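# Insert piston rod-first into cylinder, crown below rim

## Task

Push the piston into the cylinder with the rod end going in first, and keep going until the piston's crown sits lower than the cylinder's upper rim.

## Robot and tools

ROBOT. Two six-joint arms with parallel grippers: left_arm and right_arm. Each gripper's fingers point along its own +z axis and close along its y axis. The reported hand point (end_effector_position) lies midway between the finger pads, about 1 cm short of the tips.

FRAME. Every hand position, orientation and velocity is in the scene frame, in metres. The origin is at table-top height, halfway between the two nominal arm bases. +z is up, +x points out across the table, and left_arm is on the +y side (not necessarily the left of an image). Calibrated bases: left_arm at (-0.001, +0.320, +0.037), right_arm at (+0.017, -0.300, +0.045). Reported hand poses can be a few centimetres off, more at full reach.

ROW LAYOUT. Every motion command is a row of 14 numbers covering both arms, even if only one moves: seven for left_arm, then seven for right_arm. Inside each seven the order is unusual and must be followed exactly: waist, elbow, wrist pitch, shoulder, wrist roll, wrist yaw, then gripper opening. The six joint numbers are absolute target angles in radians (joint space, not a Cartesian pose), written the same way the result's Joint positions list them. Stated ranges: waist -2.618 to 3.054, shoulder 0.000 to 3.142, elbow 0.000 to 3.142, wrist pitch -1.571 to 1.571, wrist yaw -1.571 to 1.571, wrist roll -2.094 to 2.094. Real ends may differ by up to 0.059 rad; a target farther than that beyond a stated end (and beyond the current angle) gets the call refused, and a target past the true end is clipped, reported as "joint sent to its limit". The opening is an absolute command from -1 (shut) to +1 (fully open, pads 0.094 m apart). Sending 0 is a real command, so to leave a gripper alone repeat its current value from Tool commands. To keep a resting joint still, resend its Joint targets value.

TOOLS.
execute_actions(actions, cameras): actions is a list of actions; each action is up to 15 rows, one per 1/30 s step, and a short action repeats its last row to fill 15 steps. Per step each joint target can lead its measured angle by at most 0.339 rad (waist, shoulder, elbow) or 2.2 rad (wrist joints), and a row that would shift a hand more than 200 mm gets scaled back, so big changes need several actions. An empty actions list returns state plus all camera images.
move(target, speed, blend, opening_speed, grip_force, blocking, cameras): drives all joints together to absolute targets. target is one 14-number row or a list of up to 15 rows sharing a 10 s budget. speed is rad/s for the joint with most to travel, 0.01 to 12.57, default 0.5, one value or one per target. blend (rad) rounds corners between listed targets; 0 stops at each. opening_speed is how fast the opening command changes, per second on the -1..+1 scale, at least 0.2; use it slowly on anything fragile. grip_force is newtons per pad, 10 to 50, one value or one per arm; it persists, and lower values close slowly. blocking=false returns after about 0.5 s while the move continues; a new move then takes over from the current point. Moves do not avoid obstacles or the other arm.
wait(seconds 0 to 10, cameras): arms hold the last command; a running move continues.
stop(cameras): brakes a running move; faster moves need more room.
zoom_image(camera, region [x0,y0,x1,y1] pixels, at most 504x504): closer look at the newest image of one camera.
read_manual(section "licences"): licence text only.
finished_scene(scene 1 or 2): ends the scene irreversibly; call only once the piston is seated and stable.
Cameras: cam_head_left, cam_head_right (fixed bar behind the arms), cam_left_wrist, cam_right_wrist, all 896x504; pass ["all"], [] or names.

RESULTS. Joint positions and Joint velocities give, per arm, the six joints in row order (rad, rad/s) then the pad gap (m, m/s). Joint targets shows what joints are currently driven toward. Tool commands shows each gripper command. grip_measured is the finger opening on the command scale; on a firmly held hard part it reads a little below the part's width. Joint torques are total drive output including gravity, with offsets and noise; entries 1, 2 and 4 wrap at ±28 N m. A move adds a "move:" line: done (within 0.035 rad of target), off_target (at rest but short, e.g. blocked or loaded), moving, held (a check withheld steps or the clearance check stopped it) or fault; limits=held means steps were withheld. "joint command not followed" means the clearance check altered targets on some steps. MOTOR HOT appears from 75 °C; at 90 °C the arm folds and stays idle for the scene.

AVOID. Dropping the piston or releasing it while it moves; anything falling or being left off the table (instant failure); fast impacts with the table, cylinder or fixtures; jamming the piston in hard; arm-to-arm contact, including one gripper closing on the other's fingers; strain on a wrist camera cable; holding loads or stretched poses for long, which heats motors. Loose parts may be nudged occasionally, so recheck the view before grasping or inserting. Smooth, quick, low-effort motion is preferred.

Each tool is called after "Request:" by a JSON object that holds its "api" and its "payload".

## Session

Request:
{"api": "execute_actions", "payload": {"actions": []}}

Scene clock: 0.00 s.
left_arm: end_effector_position=(+0.4118, +0.3366, +0.1065) grip_measured=+1.000 end_effector_quat_wxyz=(+0.570, -0.068, +0.810, +0.117) | right_arm: end_effector_position=(+0.4404, -0.3018, +0.1298) grip_measured=+1.000 end_effector_quat_wxyz=(+0.579, +0.009, +0.815, -0.007)
Joint names: [waist, elbow, wrist pitch, shoulder, wrist roll, wrist yaw]
Joint positions: left_arm=[-0.121 0.424 0.988 1.767 -0.021 -0.389 0.094] | right_arm=[0.034 0.445 0.91 1.692 0.009 0.027 0.094]
Joint velocities: within noise
Joint torques (N m): no reading
Motor temperatures (°C): left_arm=[28 27 30 28 26 27 25] | right_arm=[29 29 28 28 28 29 28]
Heat: left arm: 30 °C; right arm: 29 °C.
Joint targets: left_arm=[-0.121 0.430 0.987 1.761 -0.023 -0.391] | right_arm=[0.034 0.452 0.910 1.685 0.009 0.028]
Tool commands: left_gripper/opening=+1.0 right_gripper/opening=+1.0
camera_calibration:
cam_left_wrist: T_world_to_cam=[[0.256411, -0.949809, -0.179211, 0.234667], [-0.836871, -0.125384, -0.532846, 0.449659], [0.483632, 0.286604, -0.827018, -0.0864949], [0, 0, 0, 1]] pos_world=[0.357967, 0.304059, 0.210121]
cam_right_wrist: T_world_to_cam=[[-0.00354405, -0.998819, -0.0484668, -0.29386], [-0.846659, 0.0287877, -0.531356, 0.458383], [0.532123, 0.0391517, -0.845761, 0.0109776], [0, 0, 0, 1]] pos_world=[0.381211, -0.307138, 0.238606]

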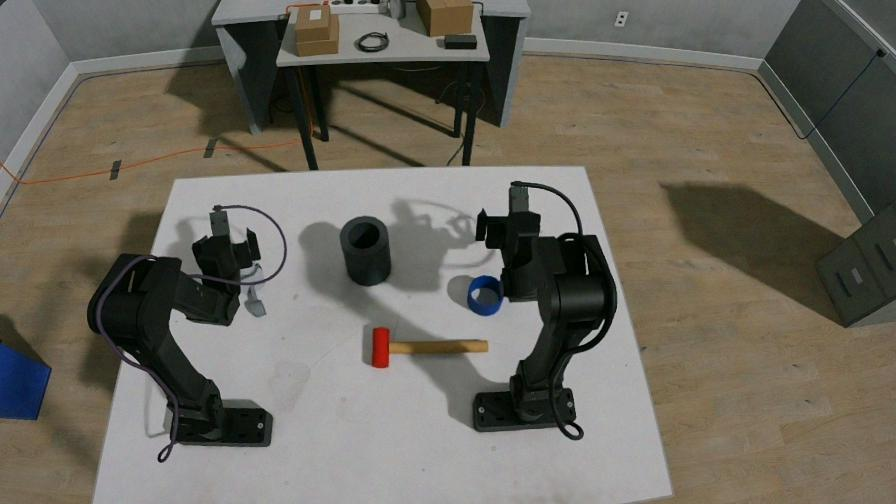

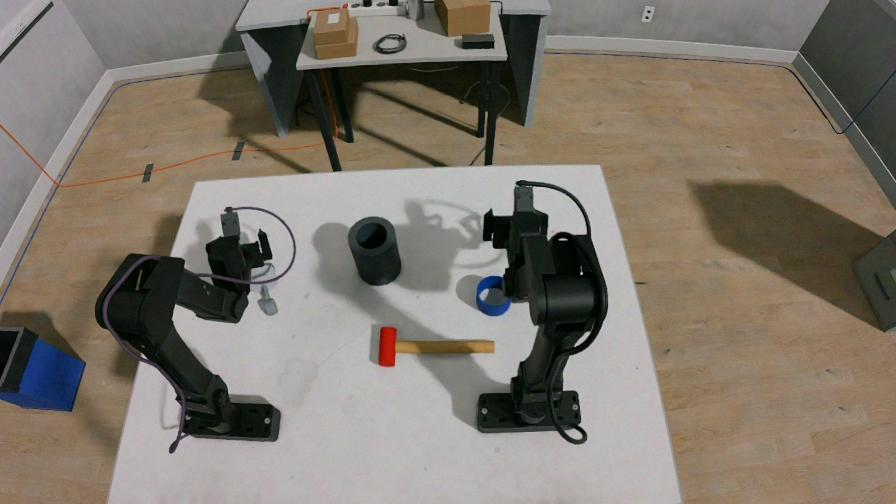

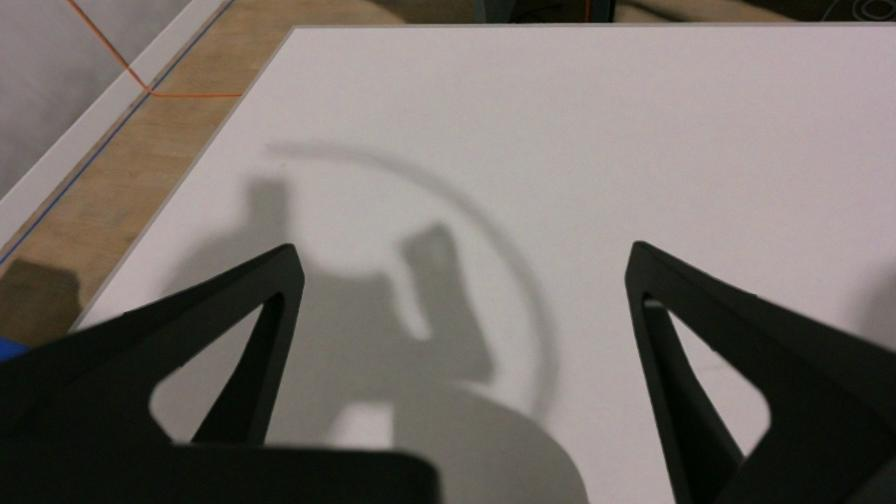

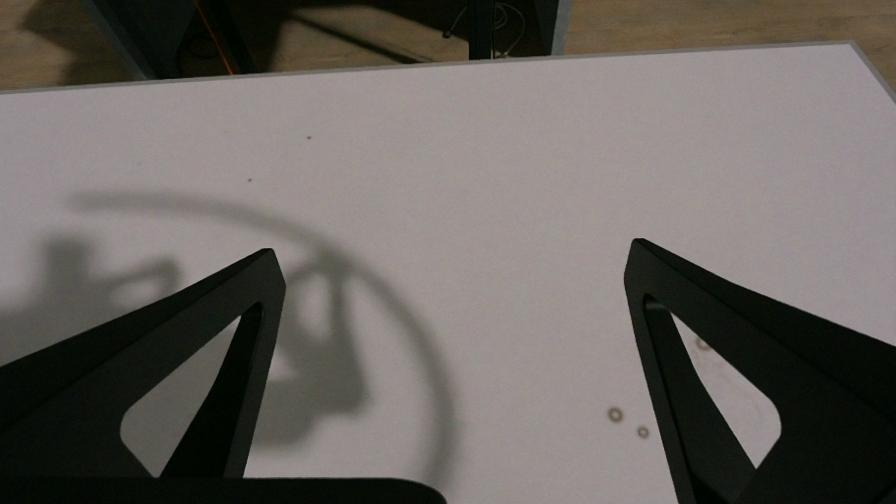

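Request:
{"api": "move", "payload": {"target": [-0.090, 1.28, -1.04, 1.27, 0.0, 0.0, 1.0, 0.034, 0.72, -0.62, 1.12, 0.0, 0.01, 1.0], "speed": 1.0, "cameras": ["cam_left_wrist", "cam_right_wrist", "cam_head_left", "cam_head_right"]}}

Scene clock: 7.30 s.
left_arm: end_effector_position=(+0.3136, +0.2908, +0.2447) grip_measured=+1.000 end_effector_quat_wxyz=(+0.257, +0.043, +0.965, -0.007) | right_arm: end_effector_position=(+0.2943, -0.3009, +0.1319) grip_measured=+1.000 end_effector_quat_wxyz=(+0.251, +0.001, +0.968, -0.007)
Joint names: [waist, elbow, wrist pitch, shoulder, wrist roll, wrist yaw]
Joint positions: left_arm=[-0.097 1.258 -1.025 1.284 -0.01 -0.014 0.094] | right_arm=[0.034 0.689 -0.616 1.137 0.003 0.017 0.094]
Joint torques (N m): left_arm=[0.59 8.14 0.69 -4.22 0.11 0.13] | right_arm=[0.17 8.31 1.14 -4.42 -0.04 -0.1]
Heat: left arm: 32 °C; right arm: 30 °C.
Joint targets: left_arm=[-0.090 1.280 -1.040 1.270 0.000 0.000] | right_arm=[0.034 0.720 -0.620 1.120 0.000 0.010]
move: done
camera_calibration:
cam_left_wrist: T_world_to_cam=[[-0.118362, -0.990494, -0.0700832, 0.34367], [-0.98279, 0.106775, 0.150744, 0.246284], [-0.141828, 0.0867194, -0.986086, 0.381565], [0, 0, 0, 1]] pos_world=[0.336839, 0.281018, 0.363216]
cam_right_wrist: T_world_to_cam=[[-0.0229225, -0.999104, -0.0355708, -0.289382], [-0.985875, 0.0166857, 0.166652, 0.281001], [-0.165909, 0.0388885, -0.985374, 0.314242], [0, 0, 0, 1]] pos_world=[0.322534, -0.306032, 0.252522]

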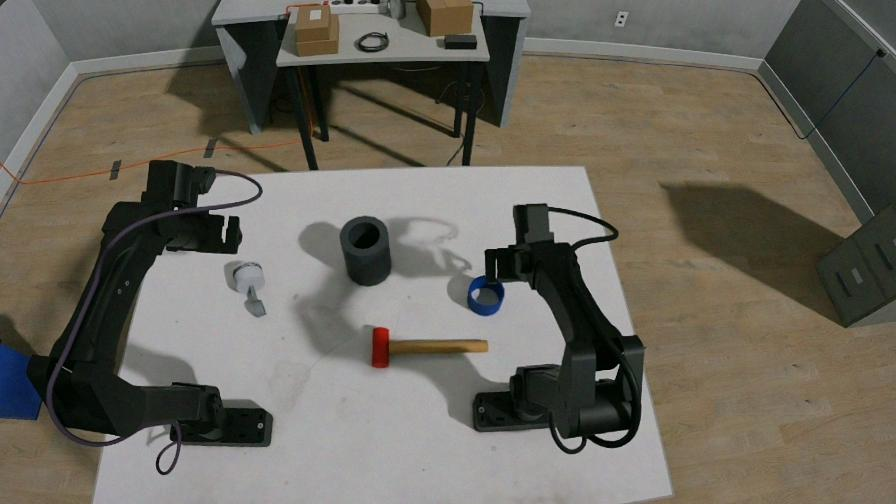

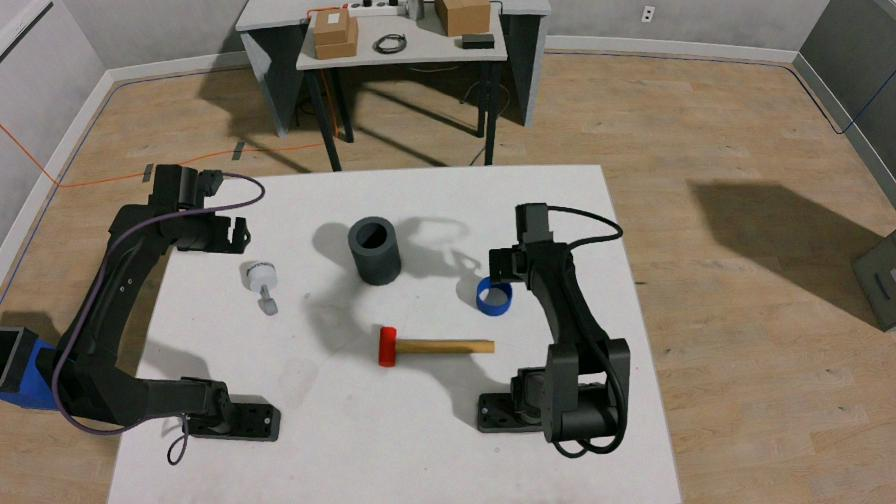

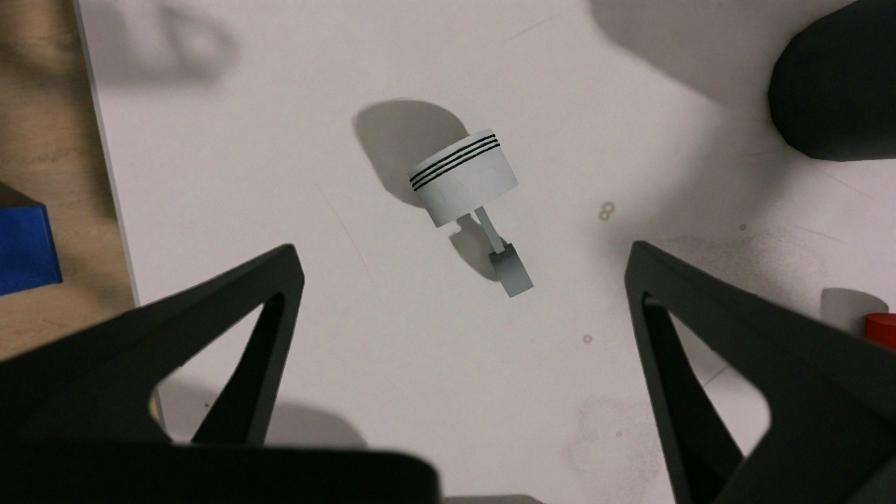

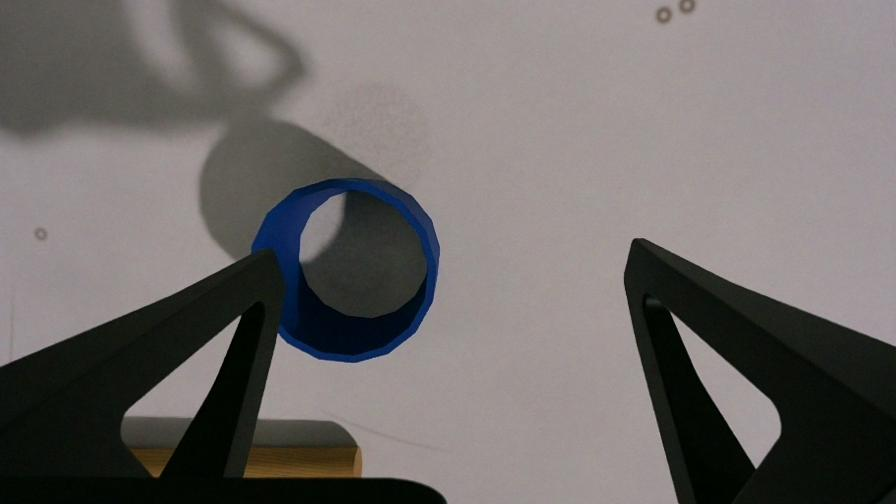

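Request:
{"api": "move", "payload": {"target": [-0.038, 1.90, -1.495, 2.165, -0.475, 0.0, 1.0, 0.222, 0.489, -0.370, 1.163, 0.0, 0.01, 1.0], "speed": 0.8, "cameras": ["cam_left_wrist", "cam_right_wrist"]}}

Scene clock: 22.33 s.
left_arm: end_effector_position=(+0.3689, +0.3040, +0.1198) grip_measured=+1.000 end_effector_quat_wxyz=(-0.090, -0.205, +0.974, +0.028) | right_arm: end_effector_position=(+0.2837, -0.2513, +0.0868) grip_measured=+1.000 end_effector_quat_wxyz=(+0.261, -0.087, +0.961, +0.018)
Joint names: [waist, elbow, wrist pitch, shoulder, wrist roll, wrist yaw]
Joint positions: left_arm=[-0.043 1.876 -1.48 2.155 -0.464 -0.009 0.094] | right_arm=[0.216 0.501 -0.384 1.159 0.003 0.015 0.094]
Joint torques (N m): left_arm=[0.46 7.39 -0.4 -9.13 -0.08 0.07] | right_arm=[0.58 4.78 1.37 -2.32 -0.01 -0.06]
Heat: left arm: 31 °C; right arm: 30 °C.
Joint targets: left_arm=[-0.038 1.900 -1.495 2.165 -0.475 0.000] | right_arm=[0.222 0.489 -0.370 1.163 0.000 0.010]
move: done
camera_calibration:
cam_left_wrist: T_world_to_cam=[[0.333095, -0.93531, -0.119347, 0.17723], [-0.597502, -0.307298, 0.740648, 0.231087], [-0.72941, -0.175396, -0.661209, 0.522605], [0, 0, 0, 1]] pos_world=[0.460234, 0.32844, 0.195549]
cam_right_wrist: T_world_to_cam=[[0.160538, -0.986294, -0.0380954, -0.290305], [-0.975696, -0.164409, 0.144867, 0.230783], [-0.149144, 0.0139129, -0.988718, 0.255313], [0, 0, 0, 1]] pos_world=[0.309858, -0.251936, 0.207941]
Images, in order (width x height): cam_left_wrist 896x504, cam_right_wrist 896x504.

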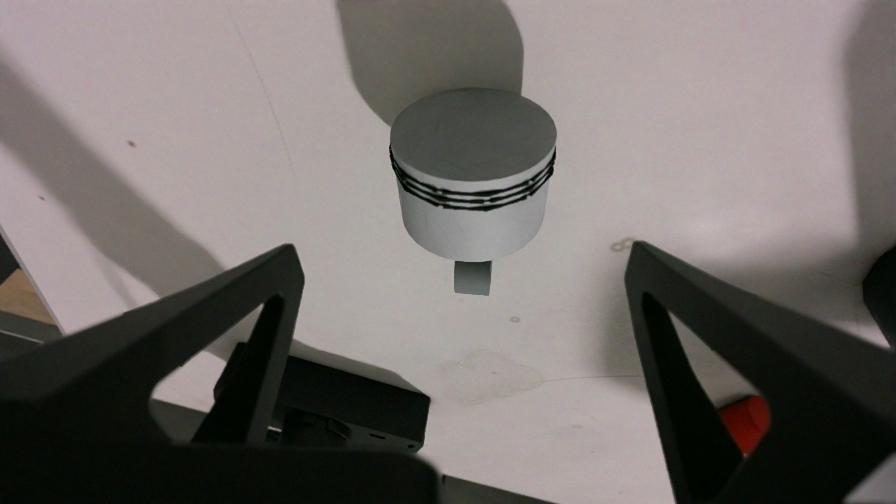

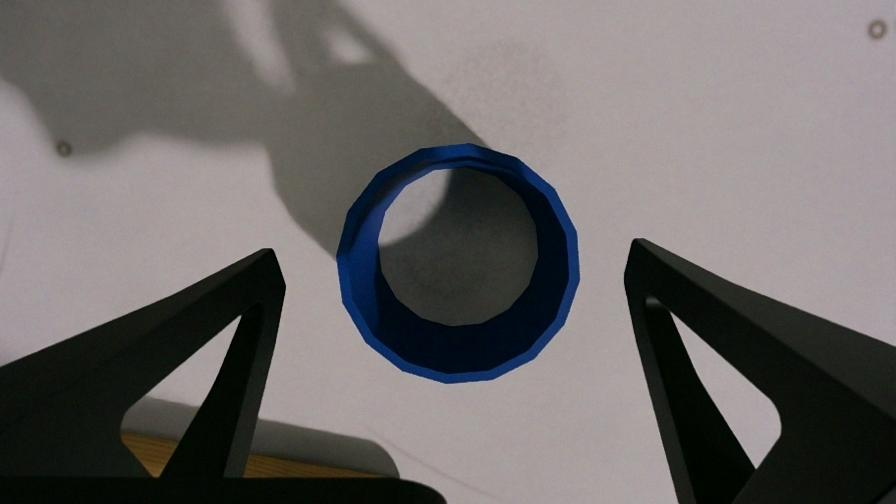

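Request:
{"api": "move", "payload": {"target": [-0.060, 2.020, -1.545, 2.473, -0.475, 0.0, 1.0, 0.203, 0.345, -0.055, 1.340, 0.0, 0.01, 1.0], "speed": 0.4, "cameras": ["cam_left_wrist", "cam_right_wrist"]}}

Scene clock: 27.33 s.
left_arm: end_effector_position=(+0.3670, +0.2997, +0.0396) grip_measured=+1.000 end_effector_quat_wxyz=(-0.198, -0.195, +0.959, +0.058) | right_arm: end_effector_position=(+0.2822, -0.2533, +0.0329) grip_measured=+1.000 end_effector_quat_wxyz=(+0.257, -0.084, +0.962, +0.017)
Joint names: [waist, elbow, wrist pitch, shoulder, wrist roll, wrist yaw]
Joint positions: left_arm=[-0.055 1.997 -1.53 2.454 -0.465 -0.009 0.094] | right_arm=[0.21 0.355 -0.069 1.335 0.003 0.015 0.094]
Joint torques (N m): left_arm=[-0.49 6.82 -0.78 -10.11 -0.1 0.07] | right_arm=[-0.75 4 1.36 -2.82 -0.04 -0.04]
Heat: left arm: 31 °C; right arm: 30 °C.
Joint targets: left_arm=[-0.060 2.020 -1.545 2.473 -0.475 0.000] | right_arm=[0.203 0.345 -0.055 1.340 0.000 0.010]
move: done
camera_calibration:
cam_left_wrist: T_world_to_cam=[[0.285801, -0.936836, -0.201634, 0.185256], [-0.418614, -0.311326, 0.853135, 0.219129], [-0.862021, -0.15942, -0.48115, 0.504197], [0, 0, 0, 1]] pos_world=[0.473413, 0.322154, 0.0930017]
cam_right_wrist: T_world_to_cam=[[0.154203, -0.987311, -0.0379201, -0.292555], [-0.975631, -0.158217, 0.152025, 0.23806], [-0.156095, 0.0135534, -0.987649, 0.203735], [0, 0, 0, 1]] pos_world=[0.309173, -0.253939, 0.153934]
Images, in order (width x height): cam_left_wrist 896x504, cam_right_wrist 896x504.

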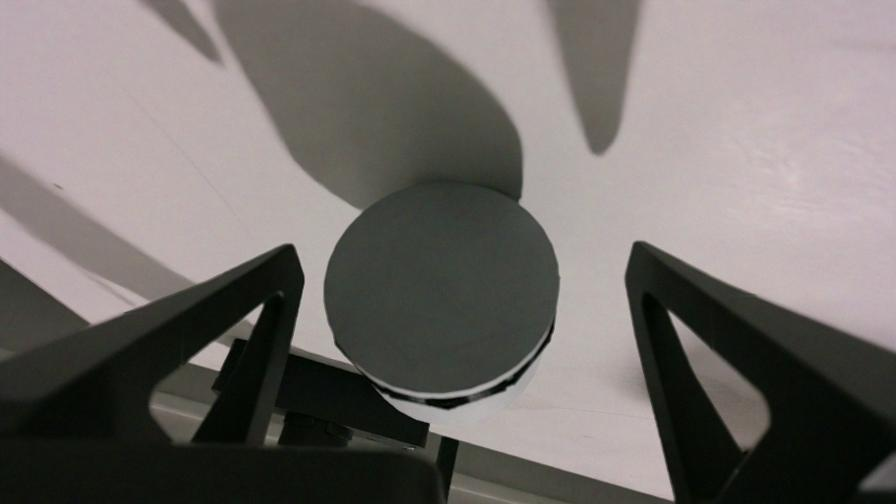

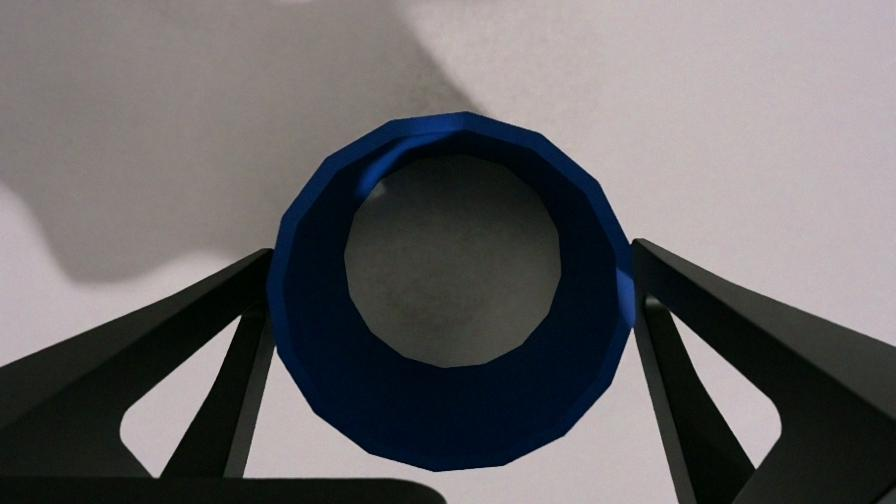

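Request:
{"api": "move", "payload": {"target": [[-0.037, 1.935, -1.48, 2.397, -0.475, 0.0, 1.0, 0.203, 0.345, -0.055, 1.340, 0.0, 0.01, 1.0], [-0.037, 1.935, -1.48, 2.397, -0.475, 0.0, 0.2, 0.203, 0.345, -0.055, 1.340, 0.0, 0.01, 0.6]], "speed": 0.3, "grip_force": [50, 25], "opening_speed": 0.5, "cameras": ["cam_left_wrist", "cam_right_wrist"]}}

Scene clock: 32.23 s.
left_arm: end_effector_position=(+0.3590, +0.3048, +0.0318) grip_measured=+0.429 end_effector_quat_wxyz=(-0.207, -0.201, +0.956, +0.058) | right_arm: end_effector_position=(+0.2823, -0.2532, +0.0329) grip_measured=+0.741 end_effector_quat_wxyz=(+0.258, -0.084, +0.962, +0.017)
Joint names: [waist, elbow, wrist pitch, shoulder, wrist roll, wrist yaw]
Joint positions: left_arm=[-0.042 1.942 -1.501 2.445 -0.465 -0.008 0.067] | right_arm=[0.21 0.355 -0.069 1.335 0.003 0.015 0.082]
Joint torques (N m): left_arm=[0.44 4.42 -0.48 -14.94 -0.09 0.07] | right_arm=[-0.59 4.11 1.37 -2.86 -0.01 -0.06]
Heat: left arm: 31 °C; right arm: 30 °C.
Joint targets: left_arm=[-0.037 1.935 -1.480 2.397 -0.475 0.000] | right_arm=[0.203 0.345 -0.055 1.340 0.000 0.010]
grip_force (N): 50, 25
move: off_target (left_arm); target 2's new numbers were sent with left_arm's shoulder 0.048 rad from that target; left_arm: the shoulder is farthest, 0.048 rad from its target
camera_calibration:
cam_left_wrist: T_world_to_cam=[[0.294555, -0.932893, -0.207237, 0.1866], [-0.399865, -0.317278, 0.859908, 0.218886], [-0.867955, -0.170424, -0.466488, 0.499418], [0, 0, 0, 1]] pos_world=[0.466033, 0.328638, 0.0834209]
cam_right_wrist: T_world_to_cam=[[0.154354, -0.987273, -0.0382951, -0.292547], [-0.975654, -0.158421, 0.151666, 0.238152], [-0.155803, 0.0139524, -0.98769, 0.203866], [0, 0, 0, 1]] pos_world=[0.309273, -0.25394, 0.154034]
Images, in order (width x height): cam_left_wrist 896x504, cam_right_wrist 896x504.

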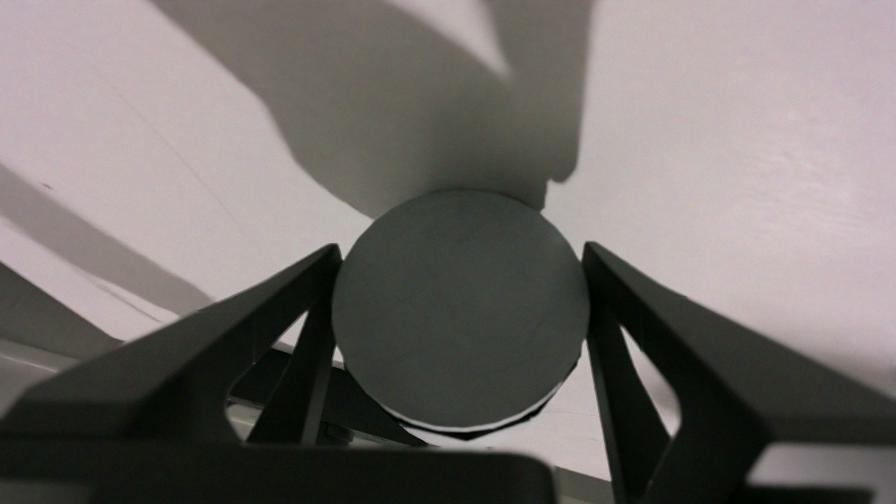

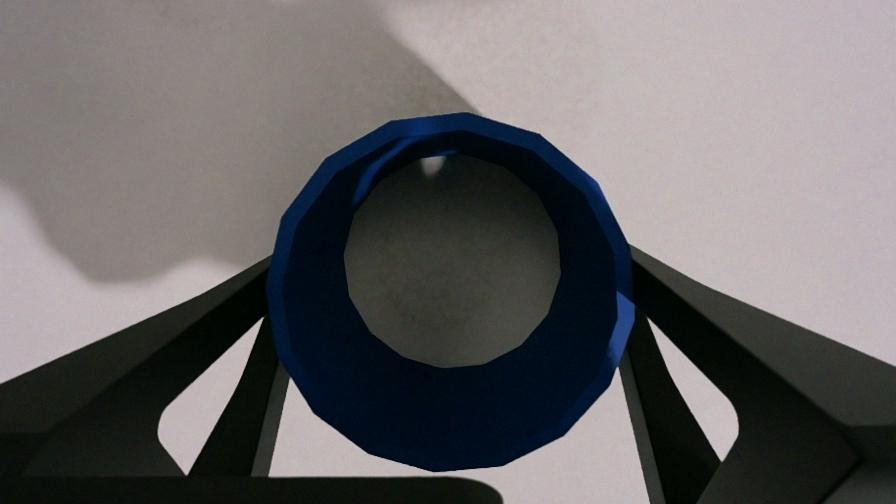

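Request:
{"api": "move", "payload": {"target": [[-0.037, 1.84, -1.46, 2.08, -0.475, 0.0, 0.2, 0.210, 0.66, -0.59, 1.085, 0.0, 0.01, 0.6], [0.0, 1.53, -1.02, 1.52, -0.25, 0.0, 0.2, 0.45, 1.18, -0.72, 1.48, 0.0, 0.01, 0.6], [0.05, 1.25, -0.20, 1.35, 0.0, 0.0, 0.2, 0.750, 1.72, -0.845, 1.895, 0.0, 0.01, 0.6]], "speed": [0.5, 0.7, 0.7], "blend": [0.08, 0.1, 0], "cameras": ["cam_left_wrist", "cam_right_wrist", "cam_head_right"]}}

Request:
{"api": "zoom_image", "payload": {"camera": "cam_right_wrist", "region": [250, 80, 650, 480]}}

Scene clock: 40.70 s.
left_arm: end_effector_position=(+0.4507, +0.3395, +0.3223) grip_measured=+0.428 end_effector_quat_wxyz=(+0.525, -0.023, +0.851, +0.011) | right_arm: end_effector_position=(+0.3728, +0.0131, +0.2015) grip_measured=+0.741 end_effector_quat_wxyz=(+0.233, -0.341, +0.907, +0.083)
Joint names: [waist, elbow, wrist pitch, shoulder, wrist roll, wrist yaw]
Joint positions: left_arm=[0.045 1.242 -0.301 1.407 -0.01 -0.008 0.067] | right_arm=[0.752 1.676 -0.86 1.888 0.002 0.01 0.082]
Joint torques (N m): left_arm=[0.49 7.71 2.32 -9.32 0.11 0.06] | right_arm=[-0.14 9.42 1.34 -9.35 0 0.01]
Heat: left arm: 32 °C; right arm: 31 °C.
Joint targets: left_arm=[0.050 1.250 -0.200 1.350 0.000 0.000] | right_arm=[0.750 1.720 -0.845 1.895 0.000 0.010]
grip_force (N): 50, 25
move: off_target (left_arm, right_arm); left_arm: the wrist pitch is farthest, 0.101 rad from its target; right_arm: the elbow is farthest, 0.044 rad from its target
camera_calibration:
cam_left_wrist: T_world_to_cam=[[0.0579898, -0.99624, -0.0643604, 0.334274], [-0.907004, -0.0256401, -0.42034, 0.558929], [0.41711, 0.0827506, -0.905081, 0.196657], [0, 0, 0, 1]] pos_world=[0.405539, 0.331075, 0.434444]
cam_right_wrist: T_world_to_cam=[[0.643223, -0.764593, -0.0407684, -0.221759], [-0.748905, -0.639323, 0.174375, 0.260305], [-0.15939, -0.0816305, -0.983835, 0.38252], [0, 0, 0, 1]] pos_world=[0.398554, 0.0280887, 0.321905]
Images, in order (width x height): cam_head_right 896x504, cam_left_wrist 896x504, cam_right_wrist 896x504.

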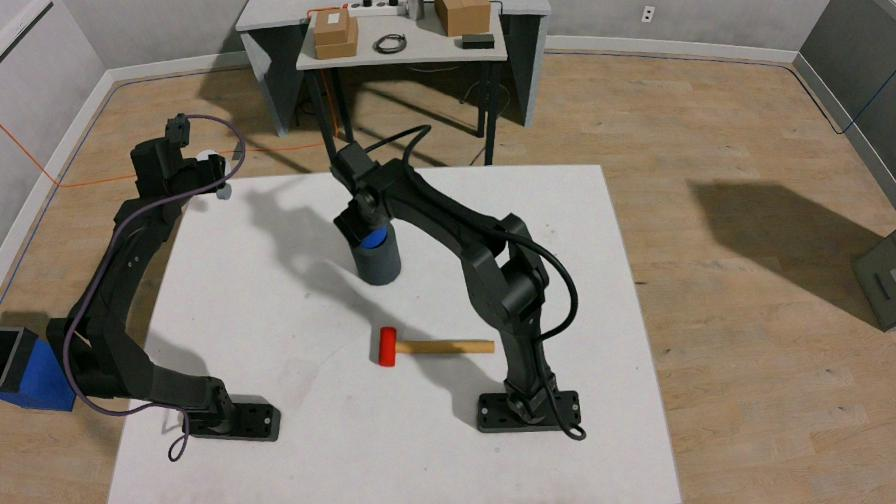

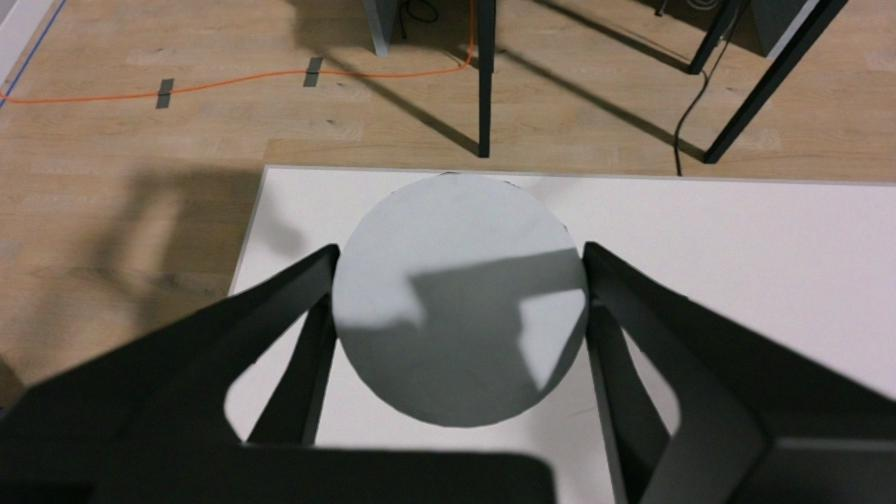

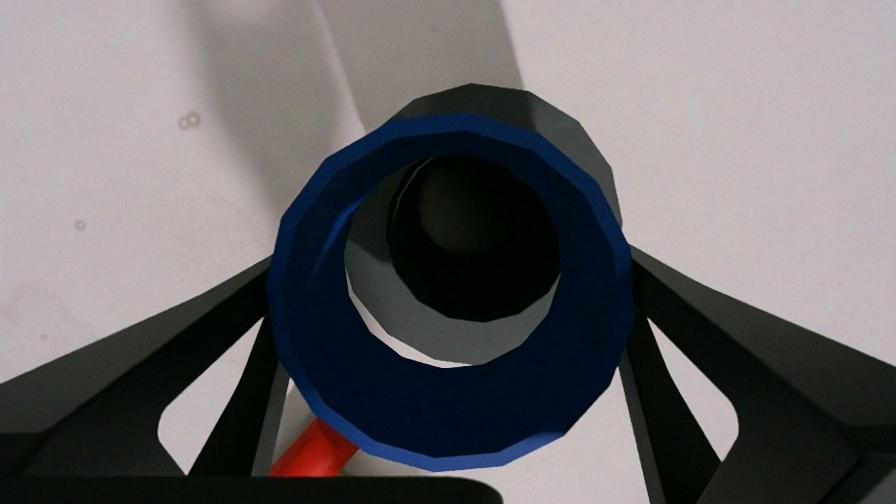

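Scaled by 1.260 from the camera's 896x504 image, which has a finer 1280x720 frame.

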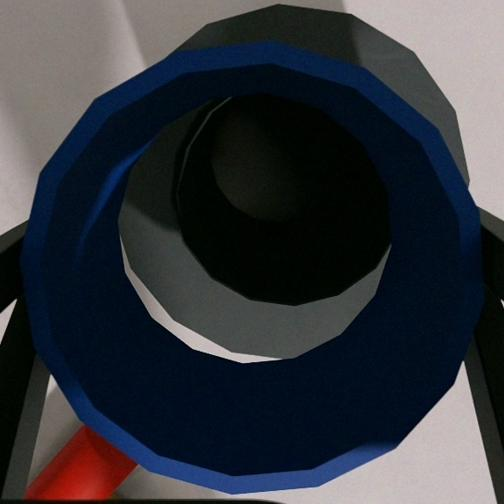

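Request:
{"api": "wait", "payload": {"seconds": 0, "cameras": ["cam_right_wrist", "cam_left_wrist", "cam_head_left"]}}

Scene clock: 44.20 s.
left_arm: end_effector_position=(+0.4507, +0.3395, +0.3224) grip_measured=+0.428 end_effector_quat_wxyz=(+0.525, -0.023, +0.851, +0.011) | right_arm: end_effector_position=(+0.3728, +0.0131, +0.2015) grip_measured=+0.741 end_effector_quat_wxyz=(+0.233, -0.341, +0.907, +0.083)
Joint names: [waist, elbow, wrist pitch, shoulder, wrist roll, wrist yaw]
Joint positions: left_arm=[0.045 1.242 -0.3 1.407 -0.01 -0.008 0.067] | right_arm=[0.752 1.676 -0.86 1.888 0.002 0.01 0.082]
Joint torques (N m): left_arm=[0.47 7.71 2.32 -9.32 0.1 0.06] | right_arm=[-0.17 9.39 1.35 -9.4 -0.02 -0.01]
Heat: left arm: 33 °C; right arm: 31 °C.
Joint targets: left_arm=[0.050 1.250 -0.200 1.350 0.000 0.000] | right_arm=[0.750 1.720 -0.845 1.895 0.000 0.010]
Tool commands: left_gripper/opening=+0.2 right_gripper/opening=+0.6
grip_force (N): 50, 25
camera_calibration:
cam_left_wrist: T_world_to_cam=[[0.0578621, -0.996223, -0.0647375, 0.334491], [-0.906831, -0.0253297, -0.420732, 0.558968], [0.417503, 0.0830505, -0.904872, 0.196397], [0, 0, 0, 1]] pos_world=[0.405539, 0.331076, 0.434544]
cam_right_wrist: T_world_to_cam=[[0.643223, -0.764593, -0.0407684, -0.221759], [-0.748905, -0.639323, 0.174375, 0.260305], [-0.15939, -0.0816305, -0.983835, 0.38252], [0, 0, 0, 1]] pos_world=[0.398554, 0.0280887, 0.321905]
Images, in order (width x height): cam_head_left 896x504, cam_left_wrist 896x504, cam_right_wrist 896x504.

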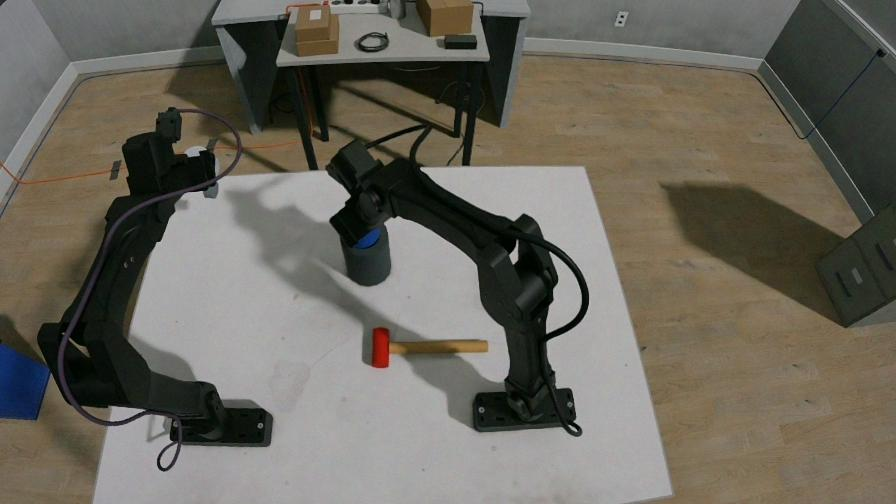

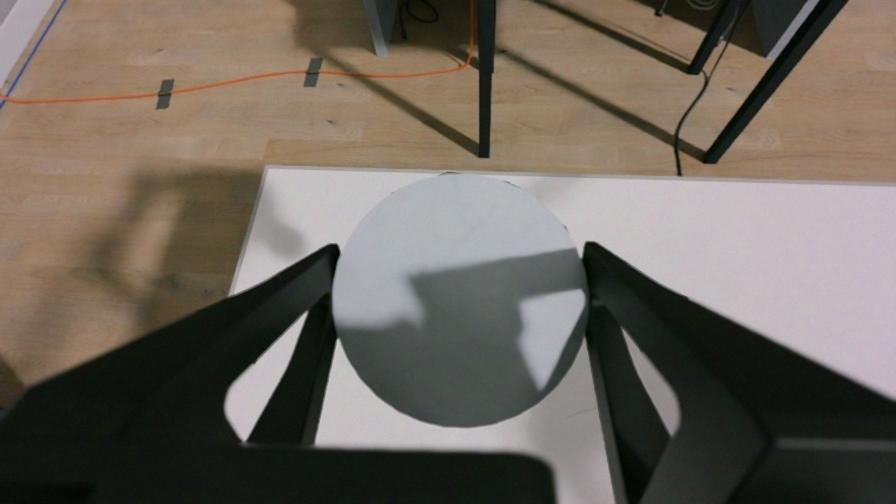

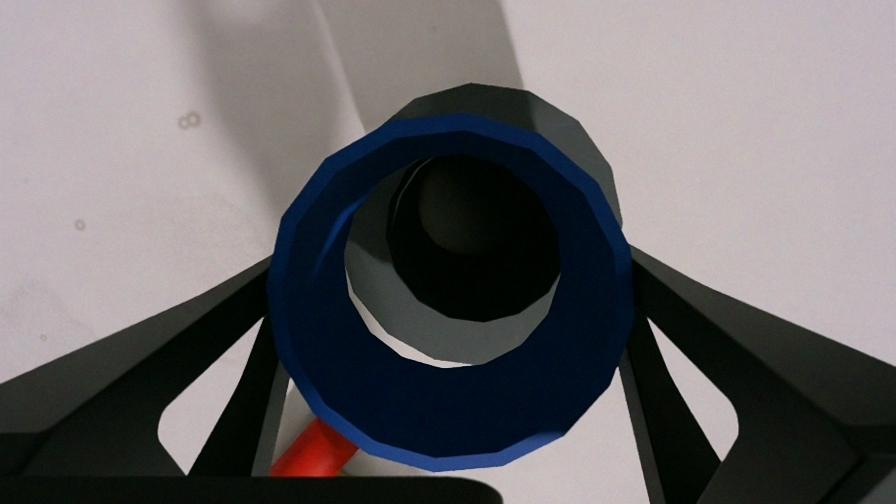

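Request:
{"api": "move", "payload": {"target": [0.05, 1.25, -0.20, 1.35, 0, 0, 0.2, 0.731, 1.574, -0.722, 1.904, 0, 0.01, 0.6], "speed": 0.25, "cameras": ["cam_right_wrist"]}}

Scene clock: 47.93 s.
left_arm: end_effector_position=(+0.4507, +0.3395, +0.3224) grip_measured=+0.428 end_effector_quat_wxyz=(+0.525, -0.023, +0.851, +0.011) | right_arm: end_effector_position=(+0.3792, +0.0097, +0.1764) grip_measured=+0.741 end_effector_quat_wxyz=(+0.235, -0.334, +0.909, +0.082)
Joint names: [waist, elbow, wrist pitch, shoulder, wrist roll, wrist yaw]
Joint positions: left_arm=[0.045 1.242 -0.3 1.407 -0.01 -0.008 0.067] | right_arm=[0.737 1.585 -0.756 1.896 0.002 0.01 0.082]
Joint torques (N m): left_arm=[0.47 7.71 2.32 -9.32 0.1 0.06] | right_arm=[-0.58 5.24 1.57 -9.32 -0.01 0.01]
Heat: left arm: 34 °C; right arm: 31 °C.
Joint targets: left_arm=[0.050 1.250 -0.200 1.350 0.000 0.000] | right_arm=[0.731 1.574 -0.722 1.904 0.000 0.010]
grip_force (N): 50, 25
move: off_target (left_arm); left_arm: the wrist pitch is farthest, 0.100 rad from its target
camera_calibration:
cam_right_wrist: T_world_to_cam=[[0.632443, -0.773488, -0.0416149, -0.225169], [-0.758474, -0.629284, 0.169465, 0.271671], [-0.157267, -0.0756133, -0.984657, 0.357808], [0, 0, 0, 1]] pos_world=[0.404734, 0.0238477, 0.296909]
Images, in order (width x height): cam_right_wrist 896x504.

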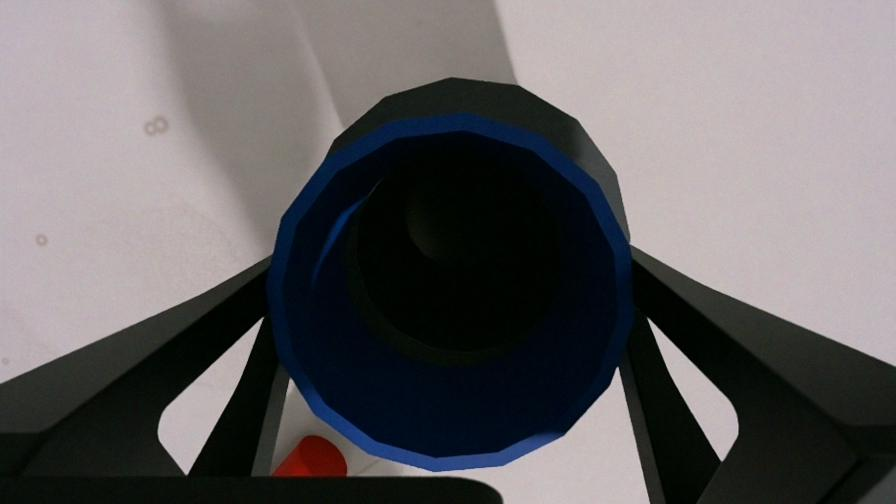

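Request:
{"api": "zoom_image", "payload": {"camera": "cam_right_wrist", "region": [310, 130, 600, 390]}}

Scaled by 1.738 from the camera's 896x504 image, which has a finer 1280x720 frame.

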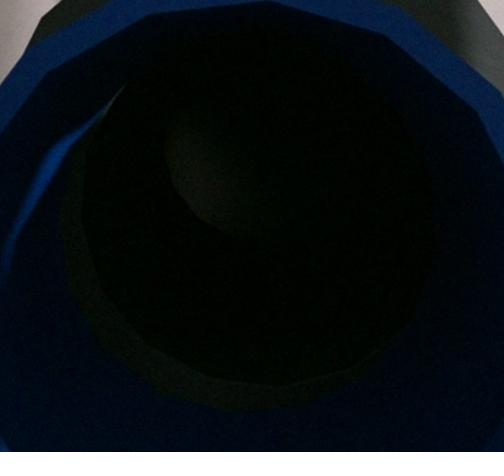

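Request:
{"api": "move", "payload": {"target": [0.05, 1.25, -0.20, 1.35, 0, 0, 0.2, 0.728, 1.531, -0.677, 1.906, 0, 0.01, 0.6], "speed": 0.1, "cameras": ["cam_right_wrist"]}}

Request:
{"api": "zoom_image", "payload": {"camera": "cam_right_wrist", "region": [310, 130, 600, 390]}}

Scene clock: 51.27 s.
left_arm: end_effector_position=(+0.4507, +0.3395, +0.3224) grip_measured=+0.428 end_effector_quat_wxyz=(+0.525, -0.023, +0.851, +0.011) | right_arm: end_effector_position=(+0.3851, +0.0146, +0.1734) grip_measured=+0.741 end_effector_quat_wxyz=(+0.253, -0.333, +0.904, +0.089)
Joint names: [waist, elbow, wrist pitch, shoulder, wrist roll, wrist yaw]
Joint positions: left_arm=[0.045 1.242 -0.3 1.407 -0.01 -0.008 0.067] | right_arm=[0.737 1.554 -0.686 1.896 0 0.01 0.082]
Joint torques (N m): left_arm=[0.47 7.72 2.32 -9.31 0.11 0.06] | right_arm=[-0.87 4.29 1.32 -9.22 0 -0.01]
Motor temperatures (°C): left_arm=[28 28 35 30 26 27 26] | right_arm=[29 31 31 29 28 29 28]
Heat: left arm: 35 °C; right arm: 31 °C.
Joint targets: left_arm=[0.050 1.250 -0.200 1.350 0.000 0.000] | right_arm=[0.728 1.531 -0.677 1.906 0.000 0.010]
grip_force (N): 50, 25
move: off_target (left_arm); left_arm: the wrist pitch is farthest, 0.100 rad from its target
camera_calibration:
cam_right_wrist: T_world_to_cam=[[0.634988, -0.771419, -0.0412779, -0.22633], [-0.761928, -0.634203, 0.131348, 0.28779], [-0.127503, -0.0519534, -0.990477, 0.345381], [0, 0, 0, 1]] pos_world=[0.407029, 0.0258654, 0.294949]
Images, in order (width x height): cam_right_wrist 896x504.

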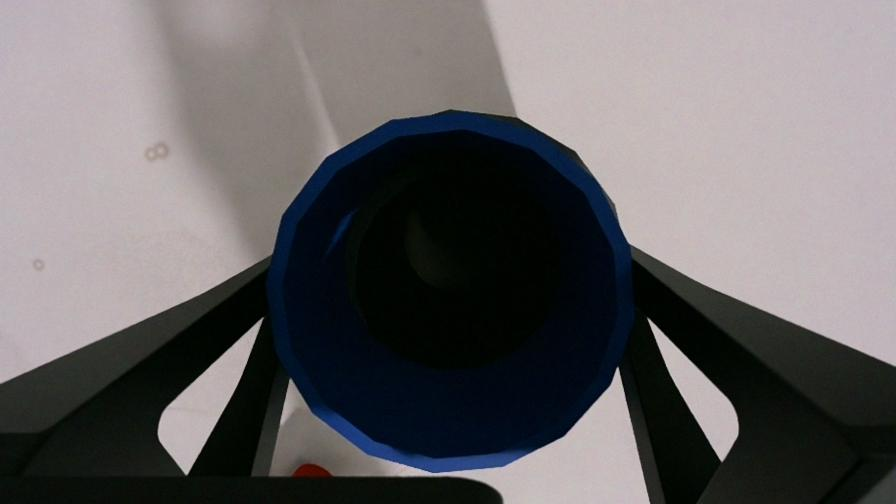

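Scaled by 1.738 from the camera's 896x504 image, which has a finer 1280x720 frame.

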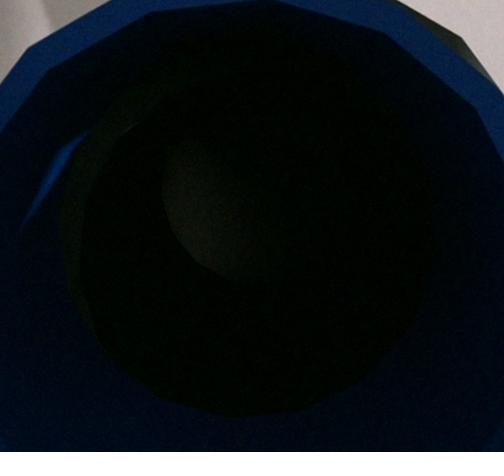

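Request:
{"api": "move", "payload": {"target": [0.05, 1.25, -0.20, 1.35, 0, 0, 0.2, 0.726, 1.524, -0.716, 1.906, 0, 0.01, 0.6], "speed": 0.15, "cameras": ["cam_right_wrist"]}}

Request:
{"api": "zoom_image", "payload": {"camera": "cam_right_wrist", "region": [310, 130, 600, 390]}}

Scene clock: 53.07 s.
left_arm: end_effector_position=(+0.4507, +0.3395, +0.3224) grip_measured=+0.428 end_effector_quat_wxyz=(+0.525, -0.023, +0.851, +0.011) | right_arm: end_effector_position=(+0.3849, +0.0142, +0.1730) grip_measured=+0.741 end_effector_quat_wxyz=(+0.252, -0.333, +0.904, +0.088)
Joint names: [waist, elbow, wrist pitch, shoulder, wrist roll, wrist yaw]
Joint positions: left_arm=[0.045 1.242 -0.3 1.407 -0.01 -0.008 0.067] | right_arm=[0.737 1.553 -0.687 1.896 0 0.01 0.082]
Joint torques (N m): left_arm=[0.47 7.69 2.33 -9.32 0.11 0.06] | right_arm=[-1.11 3.95 0.89 -9.22 0 0.01]
Heat: left arm: 36 °C; right arm: 31 °C.
Joint targets: left_arm=[0.050 1.250 -0.200 1.350 0.000 0.000] | right_arm=[0.726 1.524 -0.716 1.906 0.000 0.010]
grip_force (N): 50, 25
move: off_target (left_arm); left_arm: the wrist pitch is farthest, 0.100 rad from its target
camera_calibration:
cam_right_wrist: T_world_to_cam=[[0.634581, -0.771755, -0.0412455, -0.226418], [-0.762015, -0.633695, 0.133278, 0.287126], [-0.128995, -0.0531458, -0.99022, 0.345431], [0, 0, 0, 1]] pos_world=[0.407034, 0.0255691, 0.294447]
Images, in order (width x height): cam_right_wrist 896x504.

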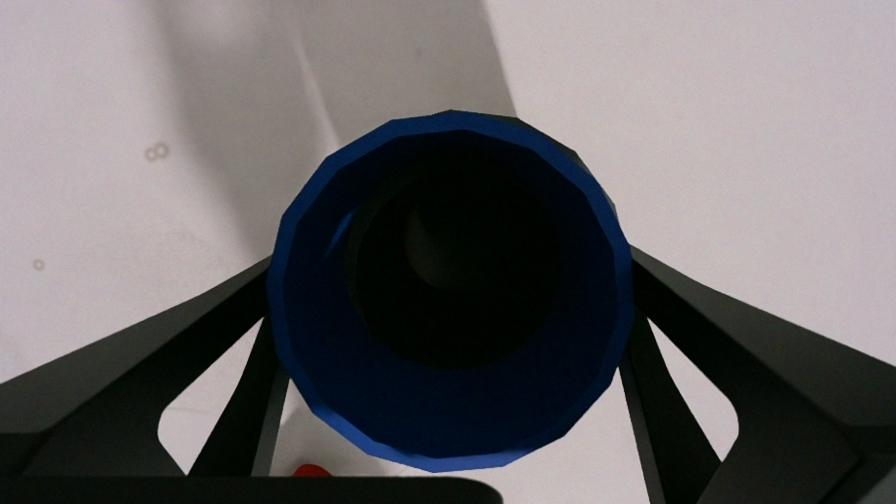

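Scaled by 1.738 from the camera's 896x504 image, which has a finer 1280x720 frame.

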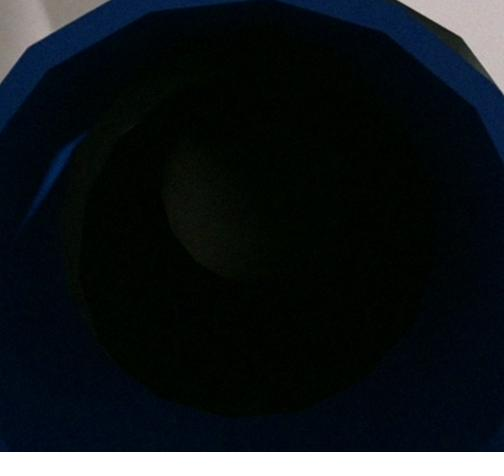

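Request:
{"api": "zoom_image", "payload": {"camera": "cam_right_wrist", "region": [330, 150, 450, 270]}}

Request:
{"api": "zoom_image", "payload": {"camera": "cam_right_wrist", "region": [330, 250, 580, 390]}}

Scaled by 4.200 from the camera's 896x504 image, which has a finer 1280x720 frame.

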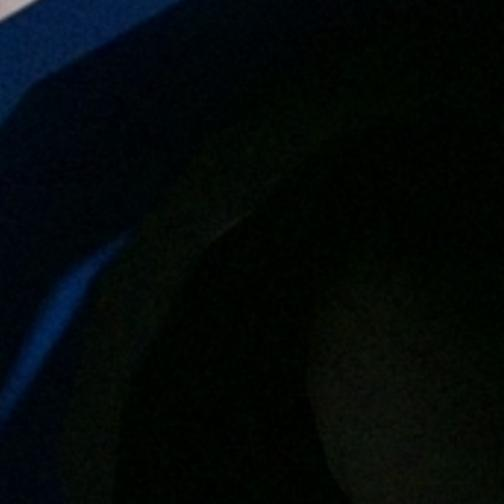

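Scaled by 2.016 from the camera's 896x504 image, which has a finer 1280x720 frame.

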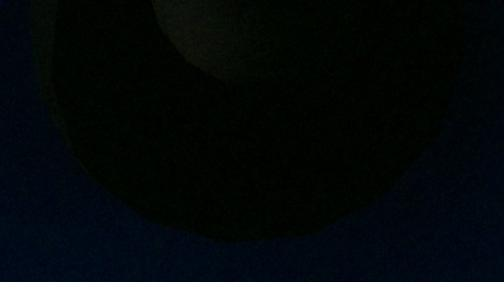

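Request:
{"api": "move", "payload": {"target": [0.05, 1.25, -0.20, 1.35, 0, 0, 0.2, 0.722, 1.637, -0.756, 1.920, 0, 0.01, 0.6], "speed": 0.2, "cameras": ["cam_right_wrist"]}}

Request:
{"api": "zoom_image", "payload": {"camera": "cam_right_wrist", "region": [310, 130, 600, 390]}}

Scene clock: 59.87 s.
left_arm: end_effector_position=(+0.4507, +0.3395, +0.3224) grip_measured=+0.428 end_effector_quat_wxyz=(+0.525, -0.023, +0.851, +0.011) | right_arm: end_effector_position=(+0.3838, +0.0081, +0.1751) grip_measured=+0.741 end_effector_quat_wxyz=(+0.235, -0.332, +0.910, +0.080)
Joint names: [waist, elbow, wrist pitch, shoulder, wrist roll, wrist yaw]
Joint positions: left_arm=[0.045 1.242 -0.3 1.407 -0.01 -0.008 0.067] | right_arm=[0.729 1.598 -0.759 1.908 -0.002 0.01 0.082]
Joint torques (N m): left_arm=[0.49 7.71 2.33 -9.32 0.1 0.06] | right_arm=[-0.65 8.99 1.19 -9.21 -0.02 0]
Heat: left arm: 37 °C; right arm: 30 °C.
Joint targets: left_arm=[0.050 1.250 -0.200 1.350 0.000 0.000] | right_arm=[0.722 1.637 -0.756 1.920 0.000 0.010]
grip_force (N): 50, 25
move: off_target (left_arm, right_arm); left_arm: the wrist pitch is farthest, 0.100 rad from its target; right_arm: the elbow is farthest, 0.039 rad from its target
camera_calibration:
cam_right_wrist: T_world_to_cam=[[0.628193, -0.777049, -0.0396163, -0.228037], [-0.761691, -0.624569, 0.172456, 0.27506], [-0.15875, -0.0781601, -0.98422, 0.357622], [0, 0, 0, 1]] pos_world=[0.409534, 0.0225493, 0.295509]
Images, in order (width x height): cam_right_wrist 896x504.

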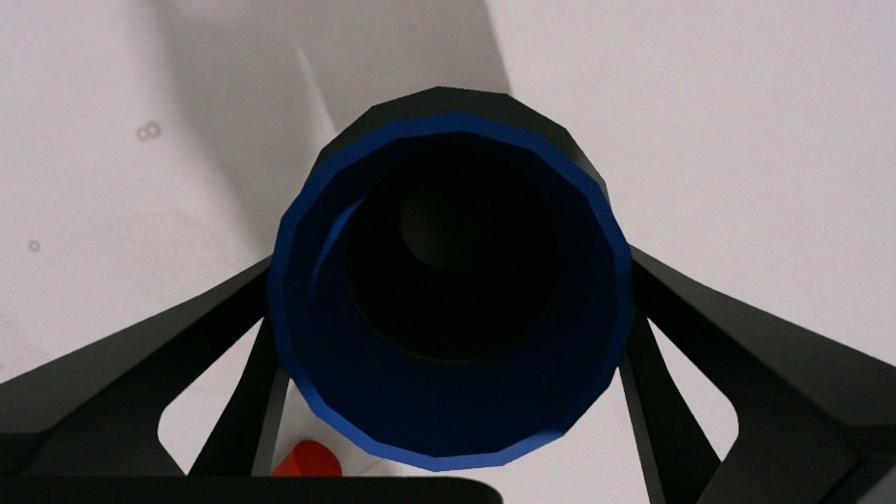

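Scaled by 1.738 from the camera's 896x504 image, which has a finer 1280x720 frame.

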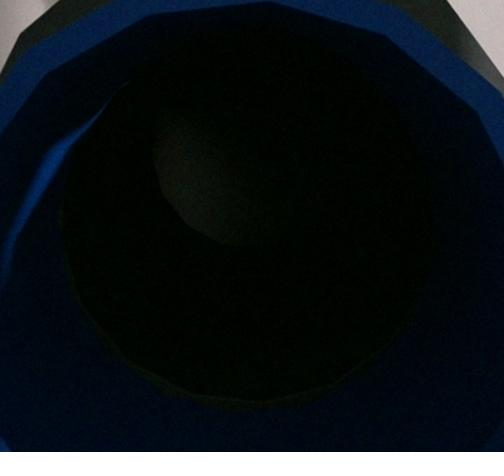

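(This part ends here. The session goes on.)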